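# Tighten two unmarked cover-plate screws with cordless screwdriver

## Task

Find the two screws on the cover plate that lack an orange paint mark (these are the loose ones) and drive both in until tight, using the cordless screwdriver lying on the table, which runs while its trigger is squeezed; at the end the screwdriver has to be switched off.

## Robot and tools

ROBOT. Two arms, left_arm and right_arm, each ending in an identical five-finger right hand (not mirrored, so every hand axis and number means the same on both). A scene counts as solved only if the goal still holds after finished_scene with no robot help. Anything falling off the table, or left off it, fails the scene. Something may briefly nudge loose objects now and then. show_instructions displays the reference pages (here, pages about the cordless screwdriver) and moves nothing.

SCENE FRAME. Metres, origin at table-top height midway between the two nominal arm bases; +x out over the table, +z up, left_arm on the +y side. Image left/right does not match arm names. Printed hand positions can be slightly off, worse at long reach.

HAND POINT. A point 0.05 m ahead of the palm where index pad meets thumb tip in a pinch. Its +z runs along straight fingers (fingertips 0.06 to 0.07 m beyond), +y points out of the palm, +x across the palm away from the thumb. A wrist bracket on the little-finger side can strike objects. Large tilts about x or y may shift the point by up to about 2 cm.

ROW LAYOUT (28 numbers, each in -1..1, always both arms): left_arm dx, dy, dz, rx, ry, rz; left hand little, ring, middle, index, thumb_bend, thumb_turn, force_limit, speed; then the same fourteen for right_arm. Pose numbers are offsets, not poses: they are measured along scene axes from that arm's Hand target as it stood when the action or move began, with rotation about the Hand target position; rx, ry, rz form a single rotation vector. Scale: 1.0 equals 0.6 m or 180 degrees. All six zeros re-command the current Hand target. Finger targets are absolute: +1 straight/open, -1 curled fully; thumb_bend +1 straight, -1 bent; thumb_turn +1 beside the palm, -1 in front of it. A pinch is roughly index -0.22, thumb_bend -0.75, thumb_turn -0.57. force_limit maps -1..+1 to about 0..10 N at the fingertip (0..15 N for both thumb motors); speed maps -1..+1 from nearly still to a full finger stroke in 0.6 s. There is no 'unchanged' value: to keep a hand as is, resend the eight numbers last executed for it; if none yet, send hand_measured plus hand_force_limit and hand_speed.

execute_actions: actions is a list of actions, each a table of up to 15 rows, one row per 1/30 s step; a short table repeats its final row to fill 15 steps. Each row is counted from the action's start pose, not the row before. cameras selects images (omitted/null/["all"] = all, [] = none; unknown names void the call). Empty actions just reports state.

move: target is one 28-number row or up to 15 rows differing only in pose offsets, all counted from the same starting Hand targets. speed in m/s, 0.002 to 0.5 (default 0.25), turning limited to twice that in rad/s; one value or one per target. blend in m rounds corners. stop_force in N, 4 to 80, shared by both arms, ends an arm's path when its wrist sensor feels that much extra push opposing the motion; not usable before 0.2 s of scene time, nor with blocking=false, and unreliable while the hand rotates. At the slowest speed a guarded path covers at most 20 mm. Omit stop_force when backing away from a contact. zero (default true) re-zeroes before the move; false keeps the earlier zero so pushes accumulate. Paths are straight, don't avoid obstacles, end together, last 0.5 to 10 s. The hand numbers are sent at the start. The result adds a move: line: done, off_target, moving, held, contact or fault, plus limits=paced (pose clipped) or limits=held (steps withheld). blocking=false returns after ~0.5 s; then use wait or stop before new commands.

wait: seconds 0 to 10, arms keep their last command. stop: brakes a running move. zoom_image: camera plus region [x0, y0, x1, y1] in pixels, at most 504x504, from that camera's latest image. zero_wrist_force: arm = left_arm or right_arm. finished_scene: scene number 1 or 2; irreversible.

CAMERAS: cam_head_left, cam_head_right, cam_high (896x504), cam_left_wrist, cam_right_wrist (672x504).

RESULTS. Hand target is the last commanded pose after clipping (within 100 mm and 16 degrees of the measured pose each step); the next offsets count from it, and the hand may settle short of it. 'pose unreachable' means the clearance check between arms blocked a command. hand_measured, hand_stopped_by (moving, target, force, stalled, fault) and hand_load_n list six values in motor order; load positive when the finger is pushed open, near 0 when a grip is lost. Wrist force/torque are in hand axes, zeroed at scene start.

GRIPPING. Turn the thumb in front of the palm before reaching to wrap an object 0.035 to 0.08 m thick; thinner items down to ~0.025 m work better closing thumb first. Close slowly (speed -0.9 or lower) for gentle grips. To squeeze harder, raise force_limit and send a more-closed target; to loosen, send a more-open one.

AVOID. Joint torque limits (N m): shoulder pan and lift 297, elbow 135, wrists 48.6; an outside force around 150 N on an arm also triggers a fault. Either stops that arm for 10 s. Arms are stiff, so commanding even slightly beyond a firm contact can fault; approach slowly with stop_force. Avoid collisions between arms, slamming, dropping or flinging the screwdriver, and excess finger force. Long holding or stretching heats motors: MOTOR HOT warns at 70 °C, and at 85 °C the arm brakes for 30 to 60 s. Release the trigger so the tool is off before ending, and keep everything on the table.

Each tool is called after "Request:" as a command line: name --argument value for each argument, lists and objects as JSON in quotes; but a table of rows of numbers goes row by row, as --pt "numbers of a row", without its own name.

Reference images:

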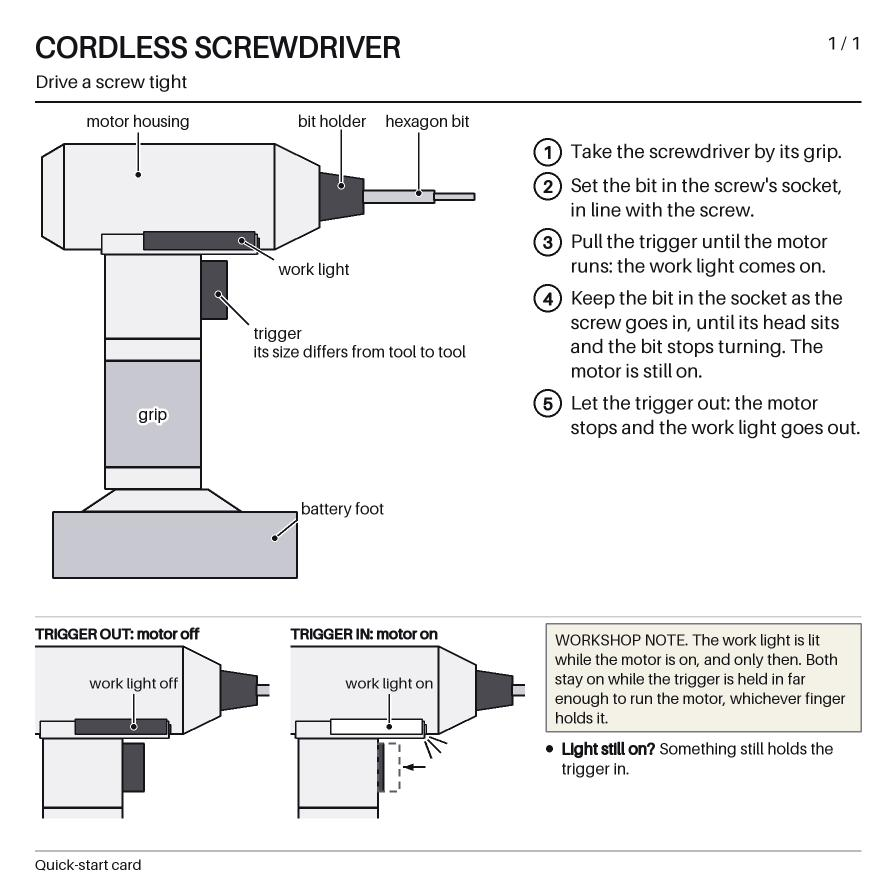

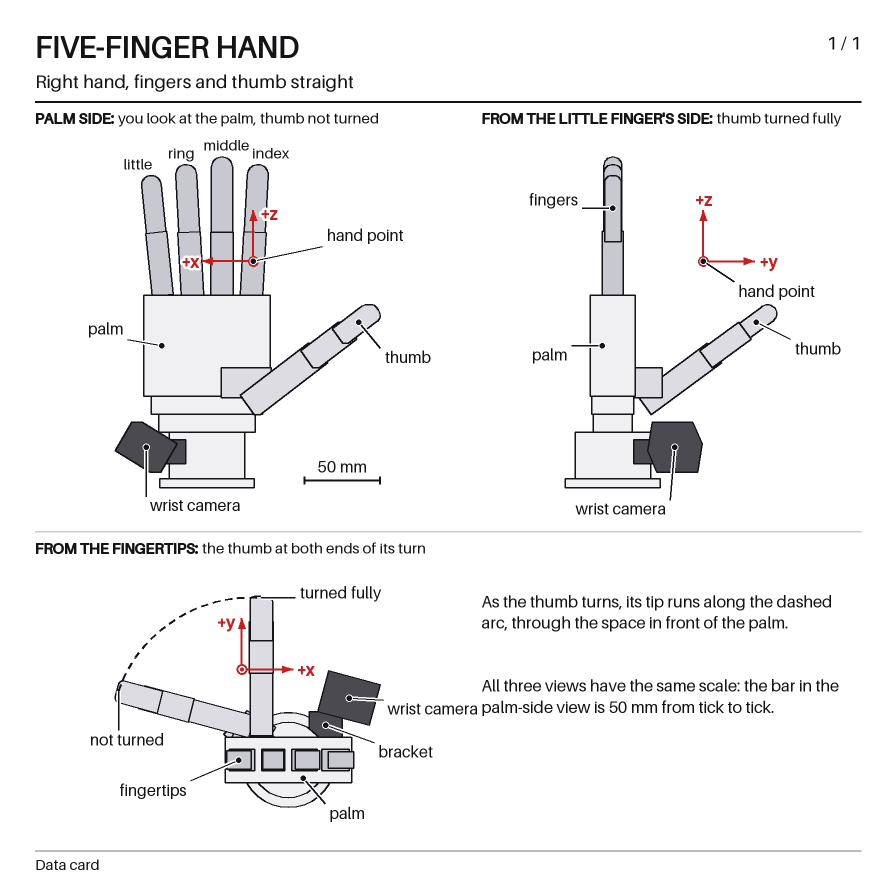

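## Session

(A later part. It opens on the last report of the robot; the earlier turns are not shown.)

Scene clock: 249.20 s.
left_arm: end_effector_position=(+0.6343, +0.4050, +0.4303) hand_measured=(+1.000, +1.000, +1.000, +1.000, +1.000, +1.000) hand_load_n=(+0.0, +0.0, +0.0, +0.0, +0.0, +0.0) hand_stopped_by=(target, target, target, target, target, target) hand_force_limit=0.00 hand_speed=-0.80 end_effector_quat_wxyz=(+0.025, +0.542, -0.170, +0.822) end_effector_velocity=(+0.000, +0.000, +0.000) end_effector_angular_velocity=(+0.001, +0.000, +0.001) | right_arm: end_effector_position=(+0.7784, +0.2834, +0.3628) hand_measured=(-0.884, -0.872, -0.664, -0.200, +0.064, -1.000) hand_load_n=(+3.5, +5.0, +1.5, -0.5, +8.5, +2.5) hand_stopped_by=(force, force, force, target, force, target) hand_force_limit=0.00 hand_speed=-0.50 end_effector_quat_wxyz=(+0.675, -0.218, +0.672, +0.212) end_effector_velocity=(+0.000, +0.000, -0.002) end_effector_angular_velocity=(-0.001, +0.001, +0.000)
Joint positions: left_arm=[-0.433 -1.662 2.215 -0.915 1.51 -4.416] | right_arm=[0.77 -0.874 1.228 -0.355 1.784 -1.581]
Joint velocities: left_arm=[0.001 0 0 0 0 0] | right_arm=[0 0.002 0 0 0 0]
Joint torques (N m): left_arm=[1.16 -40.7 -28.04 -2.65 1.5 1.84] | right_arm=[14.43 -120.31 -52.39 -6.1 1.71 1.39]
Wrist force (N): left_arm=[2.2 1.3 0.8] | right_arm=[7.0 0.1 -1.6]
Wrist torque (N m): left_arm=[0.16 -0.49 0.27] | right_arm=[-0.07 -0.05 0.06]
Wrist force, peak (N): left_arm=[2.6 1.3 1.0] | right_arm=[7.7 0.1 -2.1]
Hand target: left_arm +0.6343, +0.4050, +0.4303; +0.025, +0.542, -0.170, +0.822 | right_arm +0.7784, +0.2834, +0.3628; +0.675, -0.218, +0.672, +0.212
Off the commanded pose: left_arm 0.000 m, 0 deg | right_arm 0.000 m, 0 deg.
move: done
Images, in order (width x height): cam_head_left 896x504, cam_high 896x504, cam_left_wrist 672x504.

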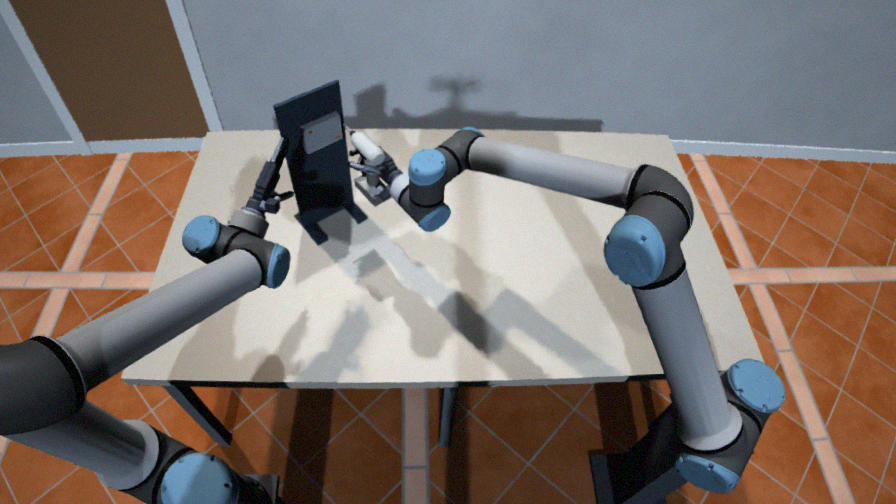

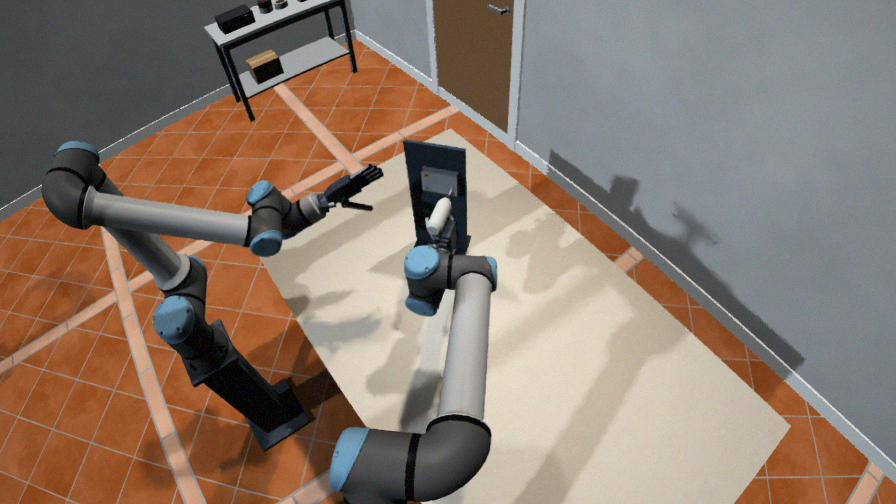

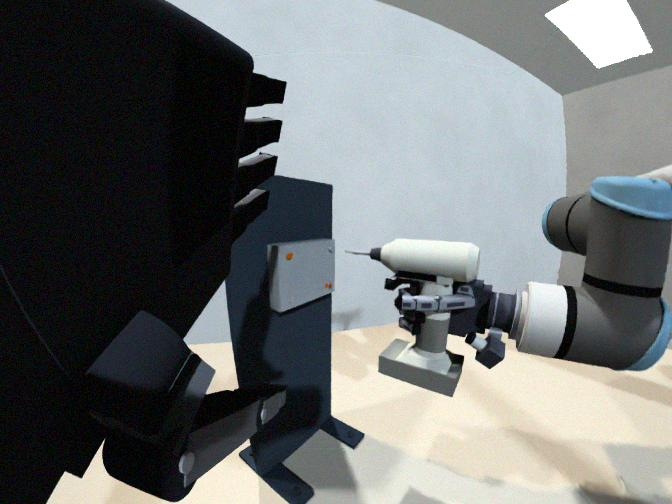

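Request:
move --target '[0,0,0,0,0,0,1,1,1,1,1,1,0,-0.8,0.0122,0.0115,0.0027,0,0,0.01667,-0.98,-0.98,-1,-0.2,-0.98,-1,0.0,-0.5]' --speed 0.04 --cameras '["cam_left_wrist","cam_high","cam_right_wrist"]'

Request:
zoom_image --camera "cam_left_wrist" --region '[300, 220, 370, 290]'

Request:
zoom_image --camera "cam_high" --region '[410, 150, 480, 220]'

Request:
zoom_image --camera "cam_right_wrist" --region '[300, 50, 460, 210]'

Scene clock: 250.87 s.
left_arm: end_effector_position=(+0.6343, +0.4050, +0.4303) hand_measured=(+1.000, +1.000, +1.000, +1.000, +1.000, +1.000) hand_load_n=(-0.5, +0.0, +0.0, +0.0, +0.0, +0.0) hand_stopped_by=(target, target, target, target, target, target) hand_force_limit=0.00 hand_speed=-0.80 end_effector_quat_wxyz=(+0.025, +0.542, -0.170, +0.822) end_effector_velocity=(+0.000, +0.000, +0.000) end_effector_angular_velocity=(-0.001, +0.000, +0.000) | right_arm: end_effector_position=(+0.7859, +0.2902, +0.3644) hand_measured=(-0.884, -0.872, -0.664, -0.200, +0.064, -1.000) hand_load_n=(+3.5, +5.0, +1.5, -0.5, +8.5, +2.5) hand_stopped_by=(force, force, force, target, force, target) hand_force_limit=0.00 hand_speed=-0.50 end_effector_quat_wxyz=(+0.669, -0.236, +0.667, +0.229) end_effector_velocity=(+0.000, -0.001, +0.000) end_effector_angular_velocity=(+0.000, +0.000, -0.003)
Joint positions: left_arm=[-0.433 -1.662 2.215 -0.915 1.51 -4.416] | right_arm=[0.754 -0.862 1.204 -0.343 1.716 -1.581]
Joint velocities: left_arm=[0 0 0 0 0 -0.001] | right_arm=[0 -0.001 0.002 0 0.004 0]
Joint torques (N m): left_arm=[0.66 -38.13 -28.26 -2.67 1.69 1.83] | right_arm=[14.88 -121.95 -41.91 -5.43 2.32 2.11]
Wrist force (N): left_arm=[2.5 1.3 0.7] | right_arm=[7.2 0.1 -1.5]
Wrist torque (N m): left_arm=[0.17 -0.53 0.28] | right_arm=[-0.07 -0.08 0.07]
Wrist force, peak (N): left_arm=[2.6 1.1 1.1] | right_arm=[7.5 0.2 -1.5]
Hand target: left_arm +0.6343, +0.4050, +0.4303; +0.025, +0.542, -0.170, +0.822 | right_arm +0.7857, +0.2903, +0.3644; +0.669, -0.236, +0.666, +0.229
Off the commanded pose: left_arm 0.000 m, 0 deg | right_arm 0.000 m, 0 deg.
move: done
Images, in order (width x height): cam_high 896x504, cam_left_wrist 672x504, cam_right_wrist 672x504.

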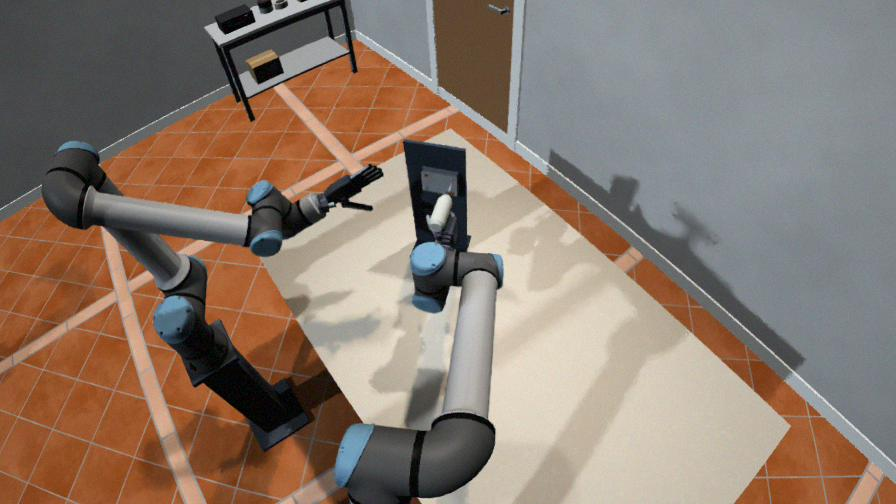

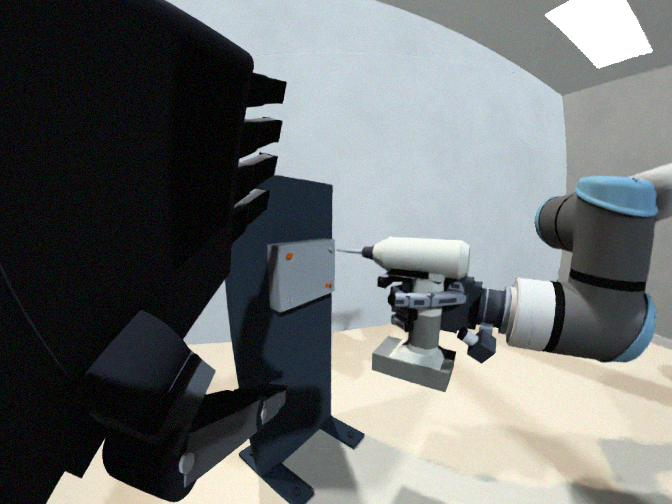

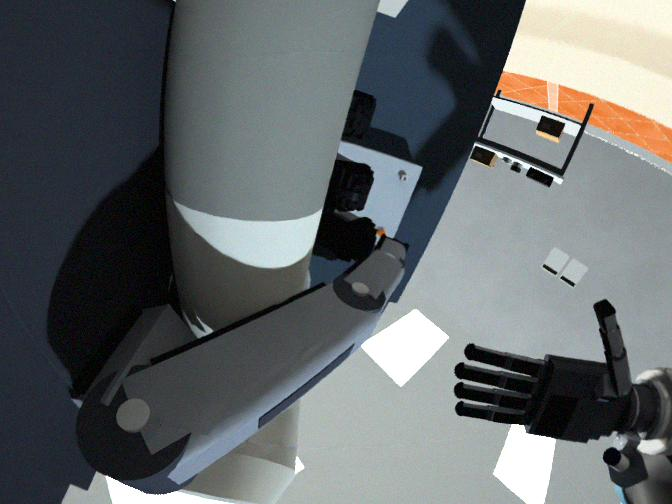

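Scaled by 7.200 from the camera's 672x504 image, which has a finer 960x720 frame.

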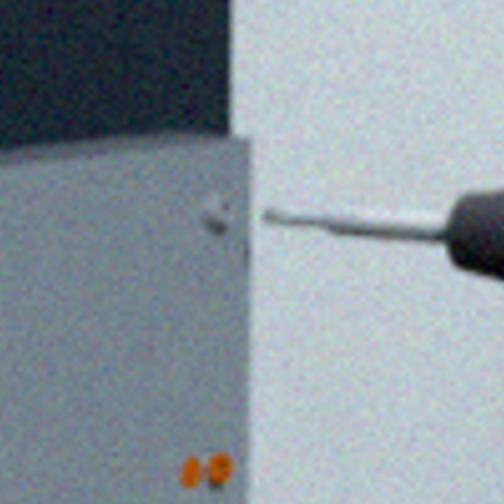

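Scaled by 7.200.

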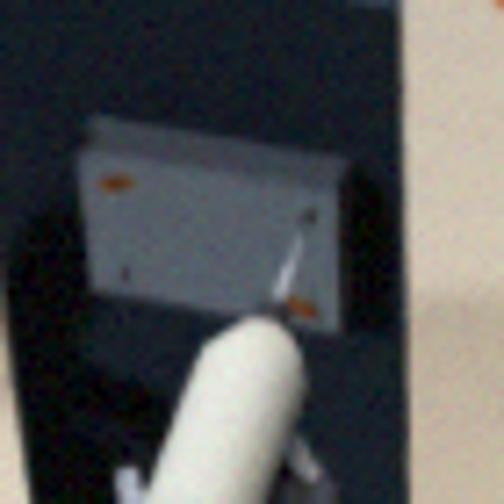

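Scaled by 3.150 from the camera's 672x504 image, which has a finer 960x720 frame.

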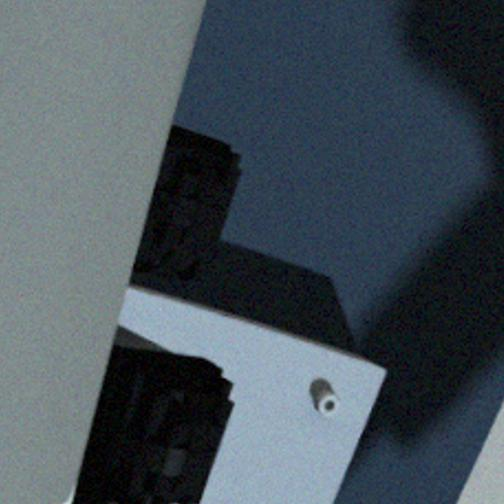

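Request:
move --target '[0,0,0,0,0,0,1,1,1,1,1,1,0,-0.8,0.0109,0.0076,0,0,0,0,-0.98,-0.98,-1,-0.2,-0.98,-1,0.0,-0.5]' --speed 0.015 --stop_force 4 --cameras '["cam_left_wrist","cam_high"]'

Request:
zoom_image --camera "cam_left_wrist" --region '[310, 230, 350, 270]'

Request:
zoom_image --camera "cam_high" --region '[430, 160, 470, 200]'

Scene clock: 252.70 s.
left_arm: end_effector_position=(+0.6343, +0.4050, +0.4303) hand_measured=(+1.000, +1.000, +1.000, +1.000, +1.000, +1.000) hand_load_n=(+0.0, +0.0, +0.0, +0.0, +0.0, +0.0) hand_stopped_by=(target, target, target, target, target, target) hand_force_limit=0.00 hand_speed=-0.80 end_effector_quat_wxyz=(+0.025, +0.542, -0.170, +0.822) end_effector_velocity=(+0.000, +0.001, +0.000) end_effector_angular_velocity=(+0.002, -0.001, +0.001) | right_arm: end_effector_position=(+0.7923, +0.2949, +0.3644) hand_measured=(-0.884, -0.872, -0.664, -0.200, +0.064, -1.000) hand_load_n=(+3.5, +5.0, +1.5, -0.5, +8.5, +2.5) hand_stopped_by=(force, force, force, target, force, target) hand_force_limit=0.00 hand_speed=-0.50 end_effector_quat_wxyz=(+0.669, -0.236, +0.666, +0.229) end_effector_velocity=(+0.000, +0.000, +0.000) end_effector_angular_velocity=(+0.000, +0.000, +0.000)
Joint positions: left_arm=[-0.433 -1.662 2.215 -0.915 1.51 -4.416] | right_arm=[0.753 -0.85 1.183 -0.334 1.714 -1.581]
Joint velocities: left_arm=[0.001 0 0 0 0.001 0.002] | right_arm=[0 0 0 0 0 0]
Joint torques (N m): left_arm=[4.51 -36.71 -28.78 -2.42 1.56 2.22] | right_arm=[-4.61 -122.04 -42.06 -6.45 0.97 2.08]
Wrist force (N): left_arm=[2.3 1.2 0.3] | right_arm=[7.1 0.1 -1.6]
Wrist torque (N m): left_arm=[0.18 -0.48 0.27] | right_arm=[-0.07 -0.07 0.06]
Wrist force, peak (N): left_arm=[2.7 1.3 1.0] | right_arm=[7.3 0.1 -2.2]
Hand target: left_arm +0.6343, +0.4050, +0.4303; +0.025, +0.542, -0.170, +0.822 | right_arm +0.7923, +0.2949, +0.3644; +0.669, -0.236, +0.666, +0.229
Off the commanded pose: left_arm 0.000 m, 0 deg | right_arm 0.000 m, 0 deg.
move: done
Images, in order (width x height): cam_high 896x504, cam_left_wrist 672x504.

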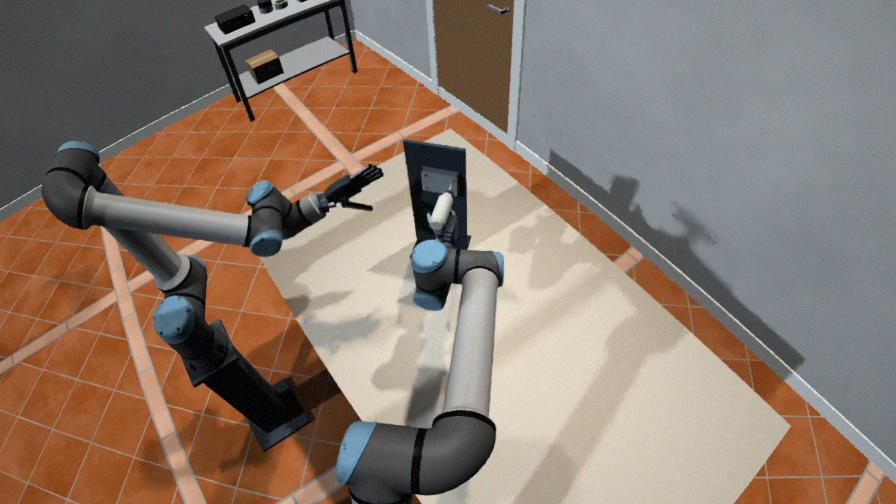

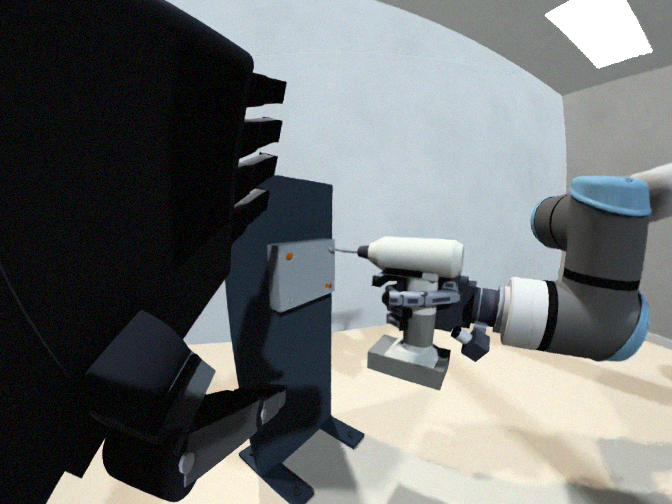

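Scaled by 12.600 from the camera's 672x504 image, which has a finer 960x720 frame.

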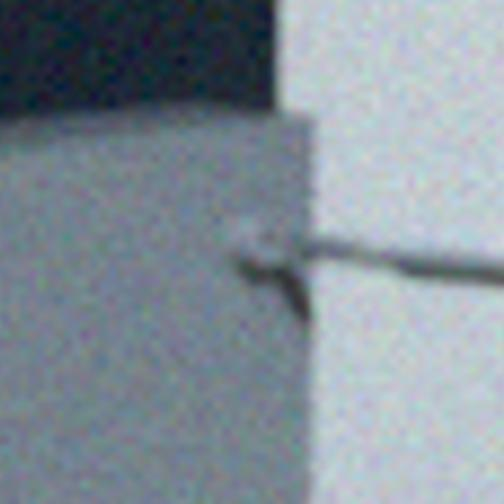

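Scaled by 12.600.

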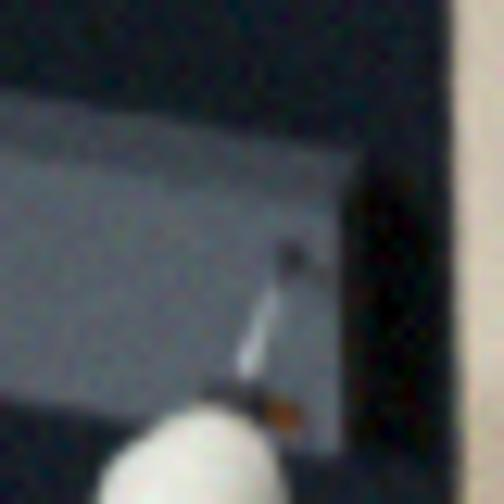

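Request:
move --target '[0,0,0,0,0,0,1,1,1,1,1,1,0,-0.8,0.0082,0.0057,0,0,0,0,-0.98,-0.98,-1,-0.2,-0.98,-1,0.0,-0.5]' --speed 0.006 --stop_force 4 --cameras '["cam_left_wrist","cam_high"]'

Request:
zoom_image --camera "cam_left_wrist" --region '[310, 230, 350, 270]'

Request:
zoom_image --camera "cam_high" --region '[430, 160, 470, 200]'

Scene clock: 253.80 s.
left_arm: end_effector_position=(+0.6343, +0.4050, +0.4303) hand_measured=(+1.000, +1.000, +1.000, +1.000, +1.000, +1.000) hand_load_n=(-0.5, +0.0, +0.0, +0.0, +0.0, +0.0) hand_stopped_by=(target, target, target, target, target, target) hand_force_limit=0.00 hand_speed=-0.80 end_effector_quat_wxyz=(+0.025, +0.542, -0.170, +0.822) end_effector_velocity=(+0.000, +0.000, +0.000) end_effector_angular_velocity=(-0.001, +0.000, +0.000) | right_arm: end_effector_position=(+0.7927, +0.2952, +0.3645) hand_measured=(-0.884, -0.872, -0.664, -0.200, +0.064, -1.000) hand_load_n=(+3.5, +4.5, +1.5, +0.0, +9.0, +2.5) hand_stopped_by=(force, force, force, target, force, target) hand_force_limit=0.00 hand_speed=-0.50 end_effector_quat_wxyz=(+0.669, -0.236, +0.666, +0.229) end_effector_velocity=(+0.000, +0.000, -0.002) end_effector_angular_velocity=(-0.001, +0.000, +0.000)
Joint positions: left_arm=[-0.433 -1.662 2.215 -0.915 1.51 -4.416] | right_arm=[0.753 -0.849 1.181 -0.333 1.714 -1.581]
Joint velocities: left_arm=[0 0 0 0 0 -0.001] | right_arm=[0 0.002 0 -0.001 0 0]
Joint torques (N m): left_arm=[1.23 -39.71 -25.96 -1.88 1.51 2.52] | right_arm=[0.05 -123.17 -42.07 -6.46 1.37 2.17]
Wrist force (N): left_arm=[2.5 0.9 0.5] | right_arm=[6.9 0.5 -1.9]
Wrist torque (N m): left_arm=[0.12 -0.53 0.27] | right_arm=[-0.02 -0.07 0.06]
Wrist force, peak (N): left_arm=[2.6 1.2 0.6] | right_arm=[8.6 0.0 -12.3]
Hand target: left_arm +0.6343, +0.4050, +0.4303; +0.025, +0.542, -0.170, +0.822 | right_arm +0.7927, +0.2952, +0.3646; +0.669, -0.236, +0.666, +0.229
Off the commanded pose: left_arm 0.000 m, 0 deg | right_arm 0.005 m, 0 deg.
move: contact (right_arm)
Images, in order (width x height): cam_high 896x504, cam_left_wrist 672x504.

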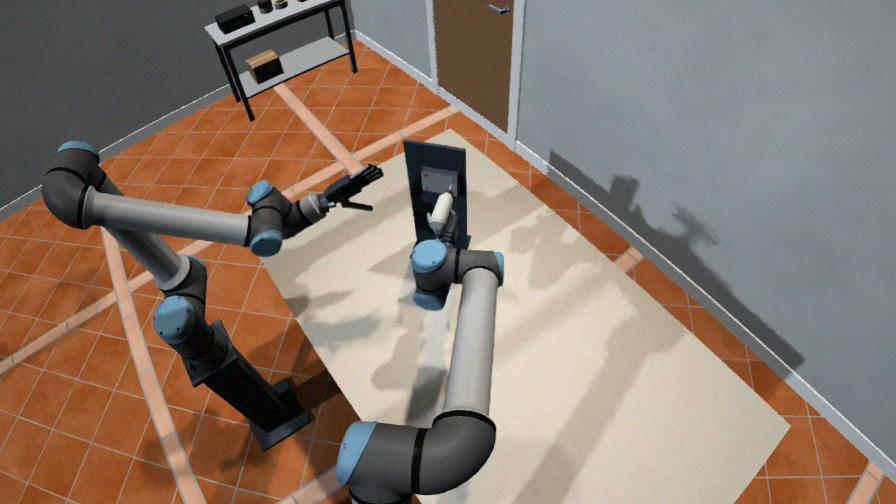

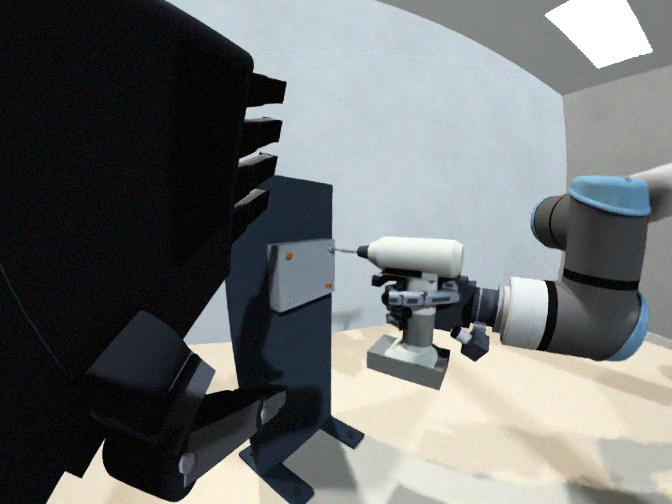

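Scaled by 12.600 from the camera's 672x504 image, which has a finer 960x720 frame.

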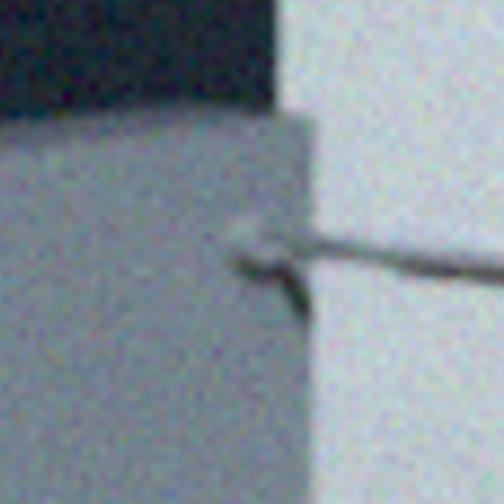

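Scaled by 12.600.

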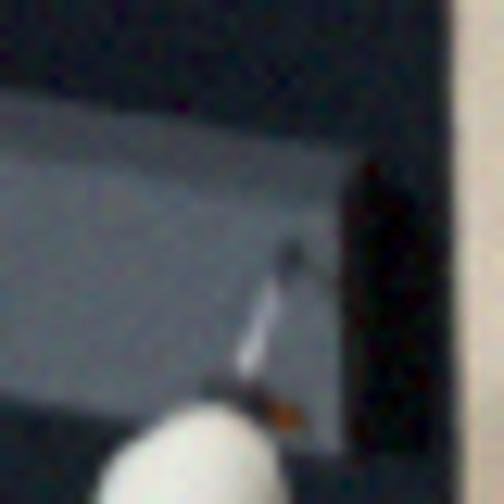

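Request:
move --target '[0.164,-0.0137,0.2217,0.063,0.1835,-0.02,1,1,1,1,1,1,0,-0.8,0,0,0,0,0,0,-0.98,-0.98,-1,-0.2,-0.98,-1,0.0,-0.5]' --speed 0.2 --cameras '["cam_left_wrist","cam_head_left"]'

Scene clock: 256.97 s.
left_arm: end_effector_position=(+0.7332, +0.3965, +0.5627) hand_measured=(+1.000, +1.000, +1.000, +1.000, +1.000, +1.000) hand_load_n=(+0.0, +0.0, +0.0, +0.0, +0.0, +0.0) hand_stopped_by=(target, target, target, target, target, target) hand_force_limit=0.00 hand_speed=-0.80 end_effector_quat_wxyz=(+0.044, +0.748, -0.252, +0.613) end_effector_velocity=(-0.001, +0.000, +0.000) end_effector_angular_velocity=(+0.002, +0.002, +0.000) | right_arm: end_effector_position=(+0.7927, +0.2952, +0.3646) hand_measured=(-0.884, -0.872, -0.664, -0.200, +0.064, -1.000) hand_load_n=(+3.5, +5.0, +1.0, +0.5, +9.0, +2.5) hand_stopped_by=(force, force, force, target, force, target) hand_force_limit=0.00 hand_speed=-0.50 end_effector_quat_wxyz=(+0.669, -0.236, +0.666, +0.229) end_effector_velocity=(+0.000, +0.000, +0.001) end_effector_angular_velocity=(+0.000, -0.001, +0.000)
Joint positions: left_arm=[-0.352 -1.469 1.473 0.244 1.648 -4.44] | right_arm=[0.753 -0.849 1.181 -0.333 1.714 -1.581]
Joint velocities: left_arm=[0 0 -0.001 0.004 0 0.001] | right_arm=[0 0 0 -0.001 0 0]
Joint torques (N m): left_arm=[-14.94 -46.97 -54.81 1.95 -2.21 -1.59] | right_arm=[12.64 -122.31 -46.94 -3.24 1.38 2.02]
Wrist force (N): left_arm=[2.5 0.7 -0.5] | right_arm=[6.8 -0.2 -1.7]
Wrist torque (N m): left_arm=[0.24 -0.45 0.29] | right_arm=[-0.10 -0.04 0.04]
Wrist force, peak (N): left_arm=[3.9 0.5 0.2] | right_arm=[7.6 0.3 -1.7]
Hand target: left_arm +0.7331, +0.3965, +0.5629; +0.044, +0.748, -0.252, +0.613 | right_arm +0.7927, +0.2952, +0.3646; +0.669, -0.236, +0.666, +0.229
Off the commanded pose: left_arm 0.001 m, 0 deg | right_arm 0.000 m, 0 deg.
move: done
Images, in order (width x height): cam_head_left 896x504, cam_left_wrist 672x504.

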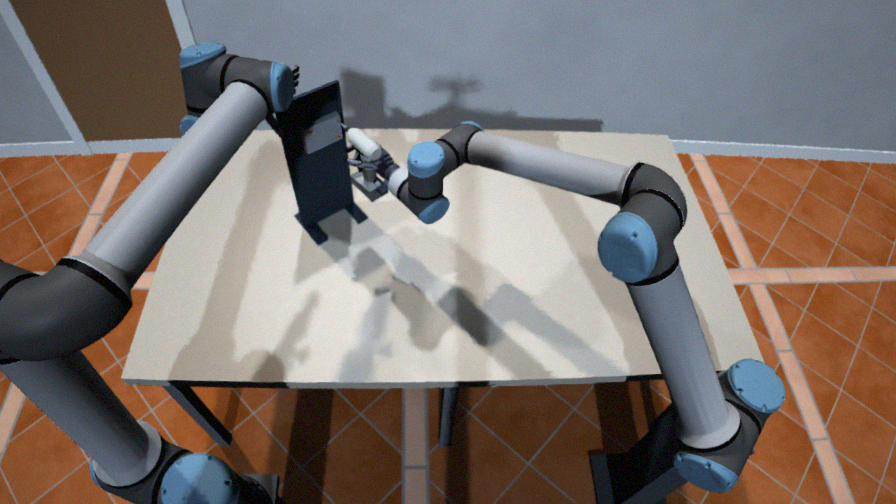

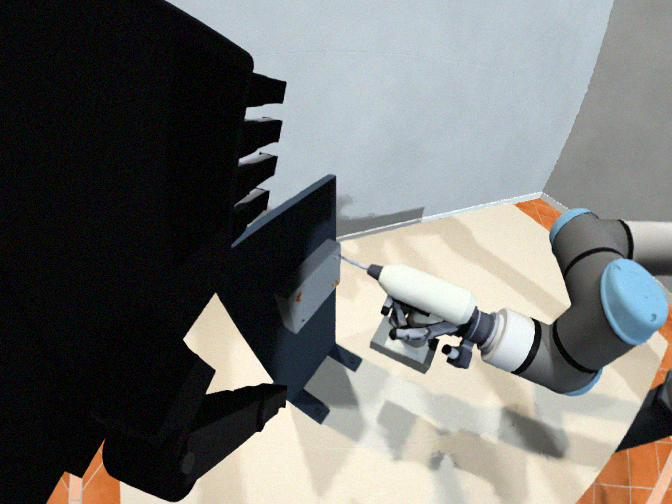

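Request:
zoom_image --camera "cam_left_wrist" --region '[270, 220, 390, 340]'

Request:
zoom_image --camera "cam_left_wrist" --region '[315, 235, 365, 285]'

Scaled by 4.200 from the camera's 672x504 image, which has a finer 960x720 frame.

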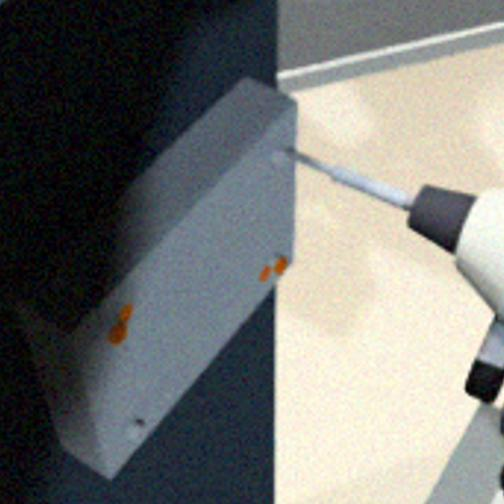

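Scaled by 10.080 from the camera's 672x504 image, which has a finer 960x720 frame.

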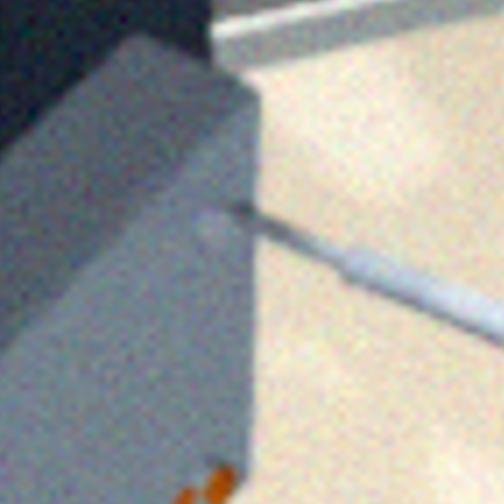

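Request:
wait --seconds 0

Request:
zoom_image --camera "cam_left_wrist" --region '[305, 225, 375, 285]'

Request:
zoom_image --camera "cam_high" --region '[410, 150, 490, 210]'

Scene clock: 257.83 s.
left_arm: end_effector_position=(+0.7331, +0.3965, +0.5629) hand_measured=(+1.000, +1.000, +1.000, +1.000, +1.000, +1.000) hand_load_n=(+0.0, +0.0, +0.0, +0.0, +0.0, +0.0) hand_stopped_by=(target, target, target, target, target, target) hand_force_limit=0.00 hand_speed=-0.80 end_effector_quat_wxyz=(+0.044, +0.748, -0.252, +0.613) end_effector_velocity=(+0.000, +0.000, +0.000) end_effector_angular_velocity=(+0.001, +0.000, -0.001) | right_arm: end_effector_position=(+0.7927, +0.2952, +0.3646) hand_measured=(-0.884, -0.872, -0.664, -0.200, +0.064, -1.000) hand_load_n=(+3.5, +5.0, +1.0, +0.0, +9.0, +2.5) hand_stopped_by=(force, force, force, target, force, target) hand_force_limit=0.00 hand_speed=-0.50 end_effector_quat_wxyz=(+0.669, -0.236, +0.666, +0.229) end_effector_velocity=(+0.000, +0.000, +0.000) end_effector_angular_velocity=(+0.001, +0.000, +0.000)
Joint positions: left_arm=[-0.352 -1.469 1.473 0.244 1.648 -4.44] | right_arm=[0.753 -0.849 1.181 -0.333 1.714 -1.581]
Joint velocities: left_arm=[-0.001 0 0 0 0 0.001] | right_arm=[0 0 0 0 0 0]
Joint torques (N m): left_arm=[-15.2 -57.57 -53.25 1.04 -2.31 -2.73] | right_arm=[12.32 -122.25 -48.62 -2.32 1.34 2.2]
Wrist force (N): left_arm=[2.2 1.0 0.1] | right_arm=[6.8 0.5 -2.0]
Wrist torque (N m): left_arm=[0.26 -0.43 0.29] | right_arm=[0.01 -0.03 0.06]
Wrist force, peak (N): left_arm=[3.0 1.2 -0.4] | right_arm=[7.5 0.4 -1.3]
Hand target: left_arm +0.7331, +0.3965, +0.5629; +0.044, +0.748, -0.252, +0.613 | right_arm +0.7927, +0.2952, +0.3646; +0.669, -0.236, +0.666, +0.229
Off the commanded pose: left_arm 0.001 m, 0 deg | right_arm 0.000 m, 0 deg.

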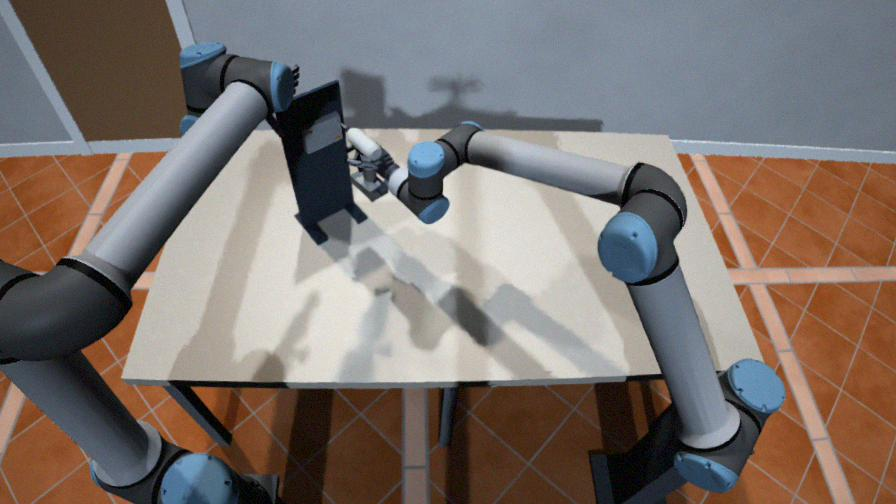

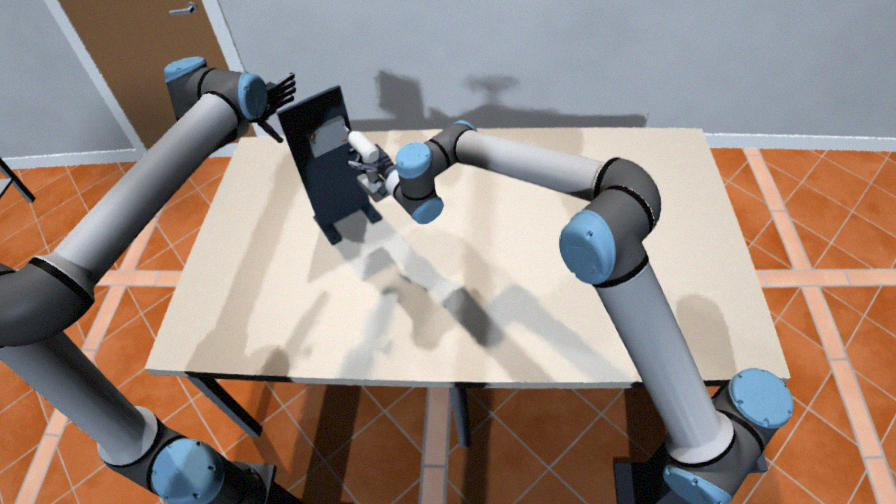

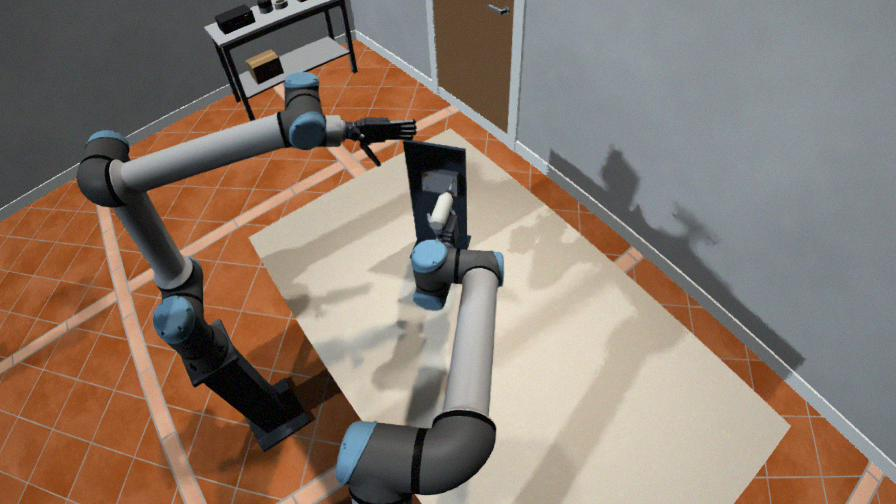

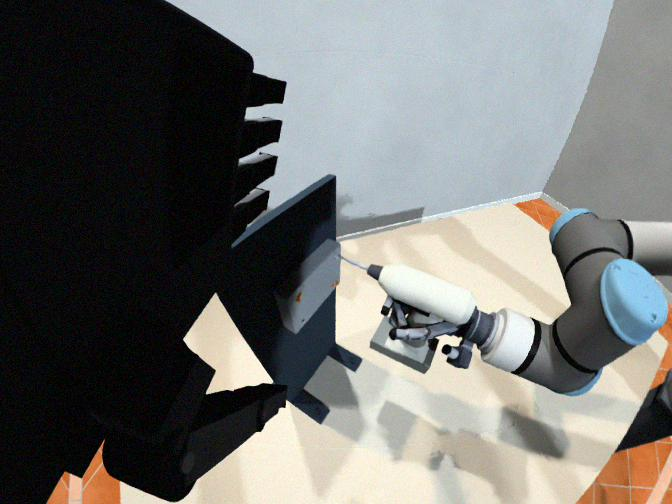

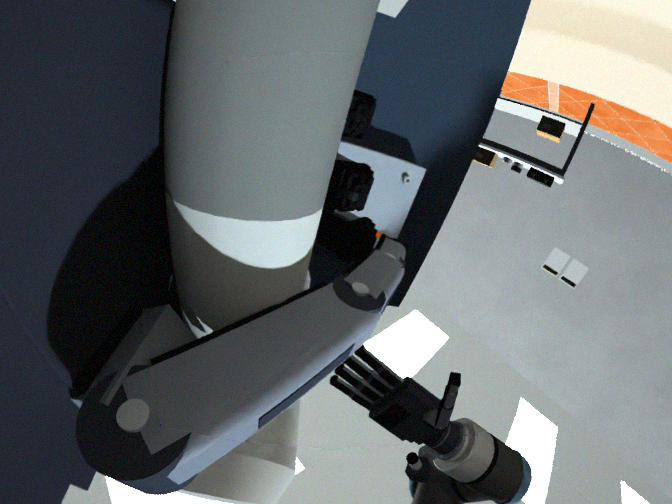

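Scaled by 7.200 from the camera's 672x504 image, which has a finer 960x720 frame.

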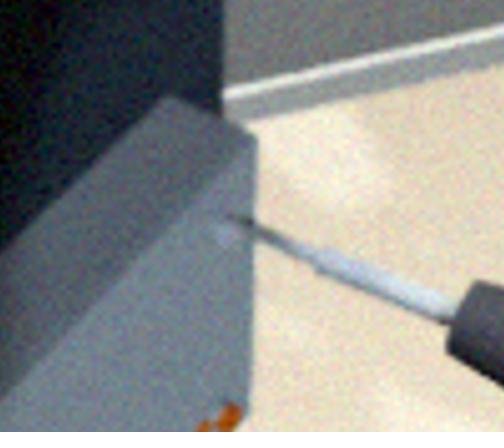

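Scaled by 6.300.

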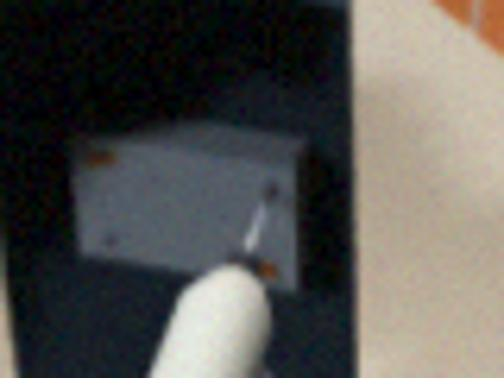

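Request:
zoom_image --camera "cam_left_wrist" --region '[325, 242, 353, 266]'

Request:
zoom_image --camera "cam_high" --region '[440, 170, 464, 194]'

Request:
zoom_image --camera "cam_head_right" --region '[305, 115, 365, 165]'

Request:
zoom_image --camera "cam_head_left" --region '[300, 110, 360, 160]'

Scaled by 18.000 from the camera's 672x504 image, which has a finer 960x720 frame.

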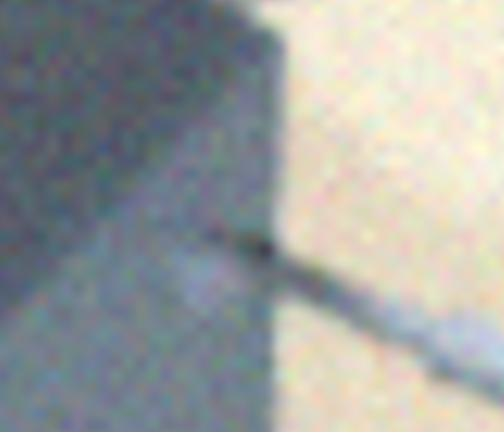

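Scaled by 21.000.

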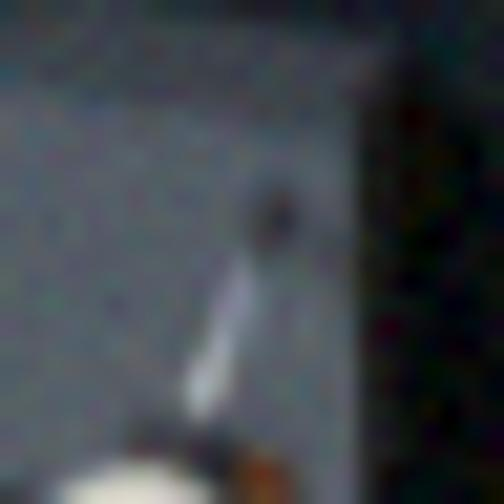

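Scaled by 8.400.

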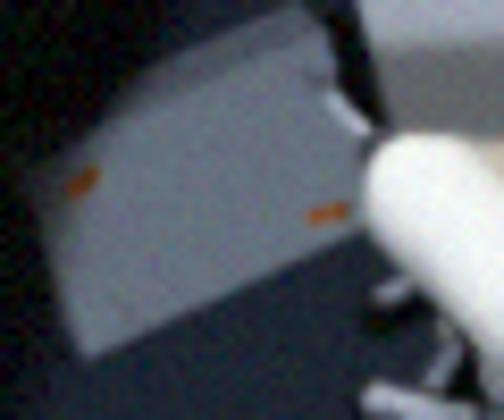

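Scaled by 8.400.

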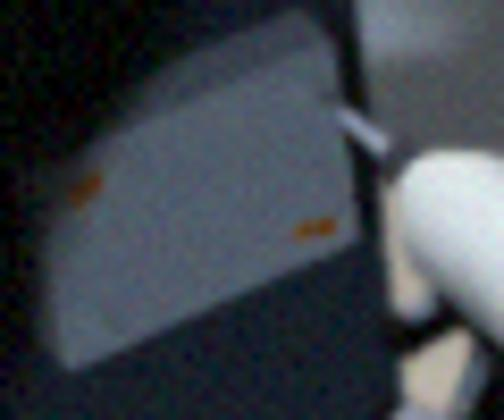

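Request:
execute_actions --actions '[[[0,0,0,0,0,0,1,1,1,1,1,1,0,-0.8,0,0,0,0,0,0,-0.98,-0.98,-1,-0.95,-0.98,-1,0.0,-0.8]],[[0,0,0,0,0,0,1,1,1,1,1,1,0,-0.8,0,0,0,0,0,0,-0.98,-0.98,-1,-0.95,-0.98,-1,0.0,-0.8]],[[0,0,0,0,0,0,1,1,1,1,1,1,0,-0.8,0,0,0,0,0,0,-0.98,-0.98,-1,-0.95,-0.98,-1,0.0,-0.8]]]' --cameras '["cam_left_wrist"]'

Request:
zoom_image --camera "cam_left_wrist" --region '[315, 235, 457, 357]'

Scene clock: 260.43 s.
left_arm: end_effector_position=(+0.7331, +0.3965, +0.5629) hand_measured=(+1.000, +1.000, +1.000, +1.000, +1.000, +1.000) hand_load_n=(+0.0, +0.0, +0.0, +0.0, +0.0, +0.0) hand_stopped_by=(target, target, target, target, target, target) hand_force_limit=0.00 hand_speed=-0.80 end_effector_quat_wxyz=(+0.044, +0.748, -0.252, +0.613) end_effector_velocity=(+0.000, +0.000, +0.000) end_effector_angular_velocity=(-0.001, +0.001, +0.000) | right_arm: end_effector_position=(+0.7927, +0.2952, +0.3646) hand_measured=(-0.884, -0.872, -0.664, -0.742, +0.064, -1.000) hand_load_n=(+3.5, +5.0, +1.0, +4.5, +9.0, +2.5) hand_stopped_by=(force, force, force, force, force, target) hand_force_limit=0.00 hand_speed=-0.80 end_effector_quat_wxyz=(+0.669, -0.236, +0.666, +0.229) end_effector_velocity=(+0.000, +0.000, -0.001) end_effector_angular_velocity=(+0.000, +0.000, +0.000)
Joint positions: left_arm=[-0.352 -1.469 1.473 0.244 1.648 -4.44] | right_arm=[0.753 -0.849 1.181 -0.333 1.714 -1.581]
Joint velocities: left_arm=[0 0 0 0 0 -0.002] | right_arm=[0 0.001 0 0 0 0]
Joint torques (N m): left_arm=[-12.34 -67.67 -41.06 -2.97 -2.09 -2.76] | right_arm=[13.2 -121.93 -51.55 -2.29 1.25 2.21]
Wrist force (N): left_arm=[2.5 0.8 0.1] | right_arm=[7.1 0.1 -1.5]
Wrist torque (N m): left_arm=[0.23 -0.48 0.30] | right_arm=[-0.08 -0.07 0.06]
Wrist force, peak (N): left_arm=[3.0 1.2 -0.4] | right_arm=[7.5 0.5 -1.6]
Hand target: left_arm +0.7331, +0.3965, +0.5629; +0.044, +0.748, -0.252, +0.613 | right_arm +0.7927, +0.2952, +0.3646; +0.669, -0.236, +0.666, +0.229
Off the commanded pose: left_arm 0.000 m, 0 deg | right_arm 0.000 m, 0 deg.
Images, in order (width x height): cam_left_wrist 672x504.

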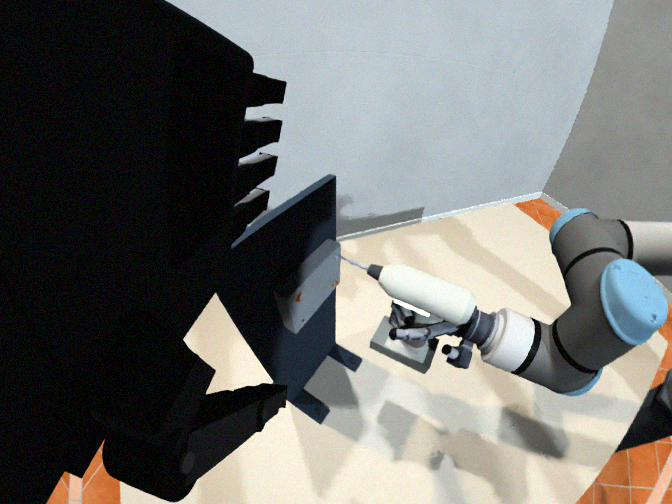

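Scaled by 3.549 from the camera's 672x504 image, which has a finer 960x720 frame.

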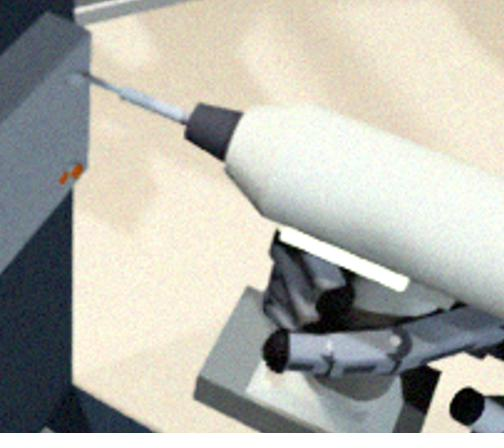

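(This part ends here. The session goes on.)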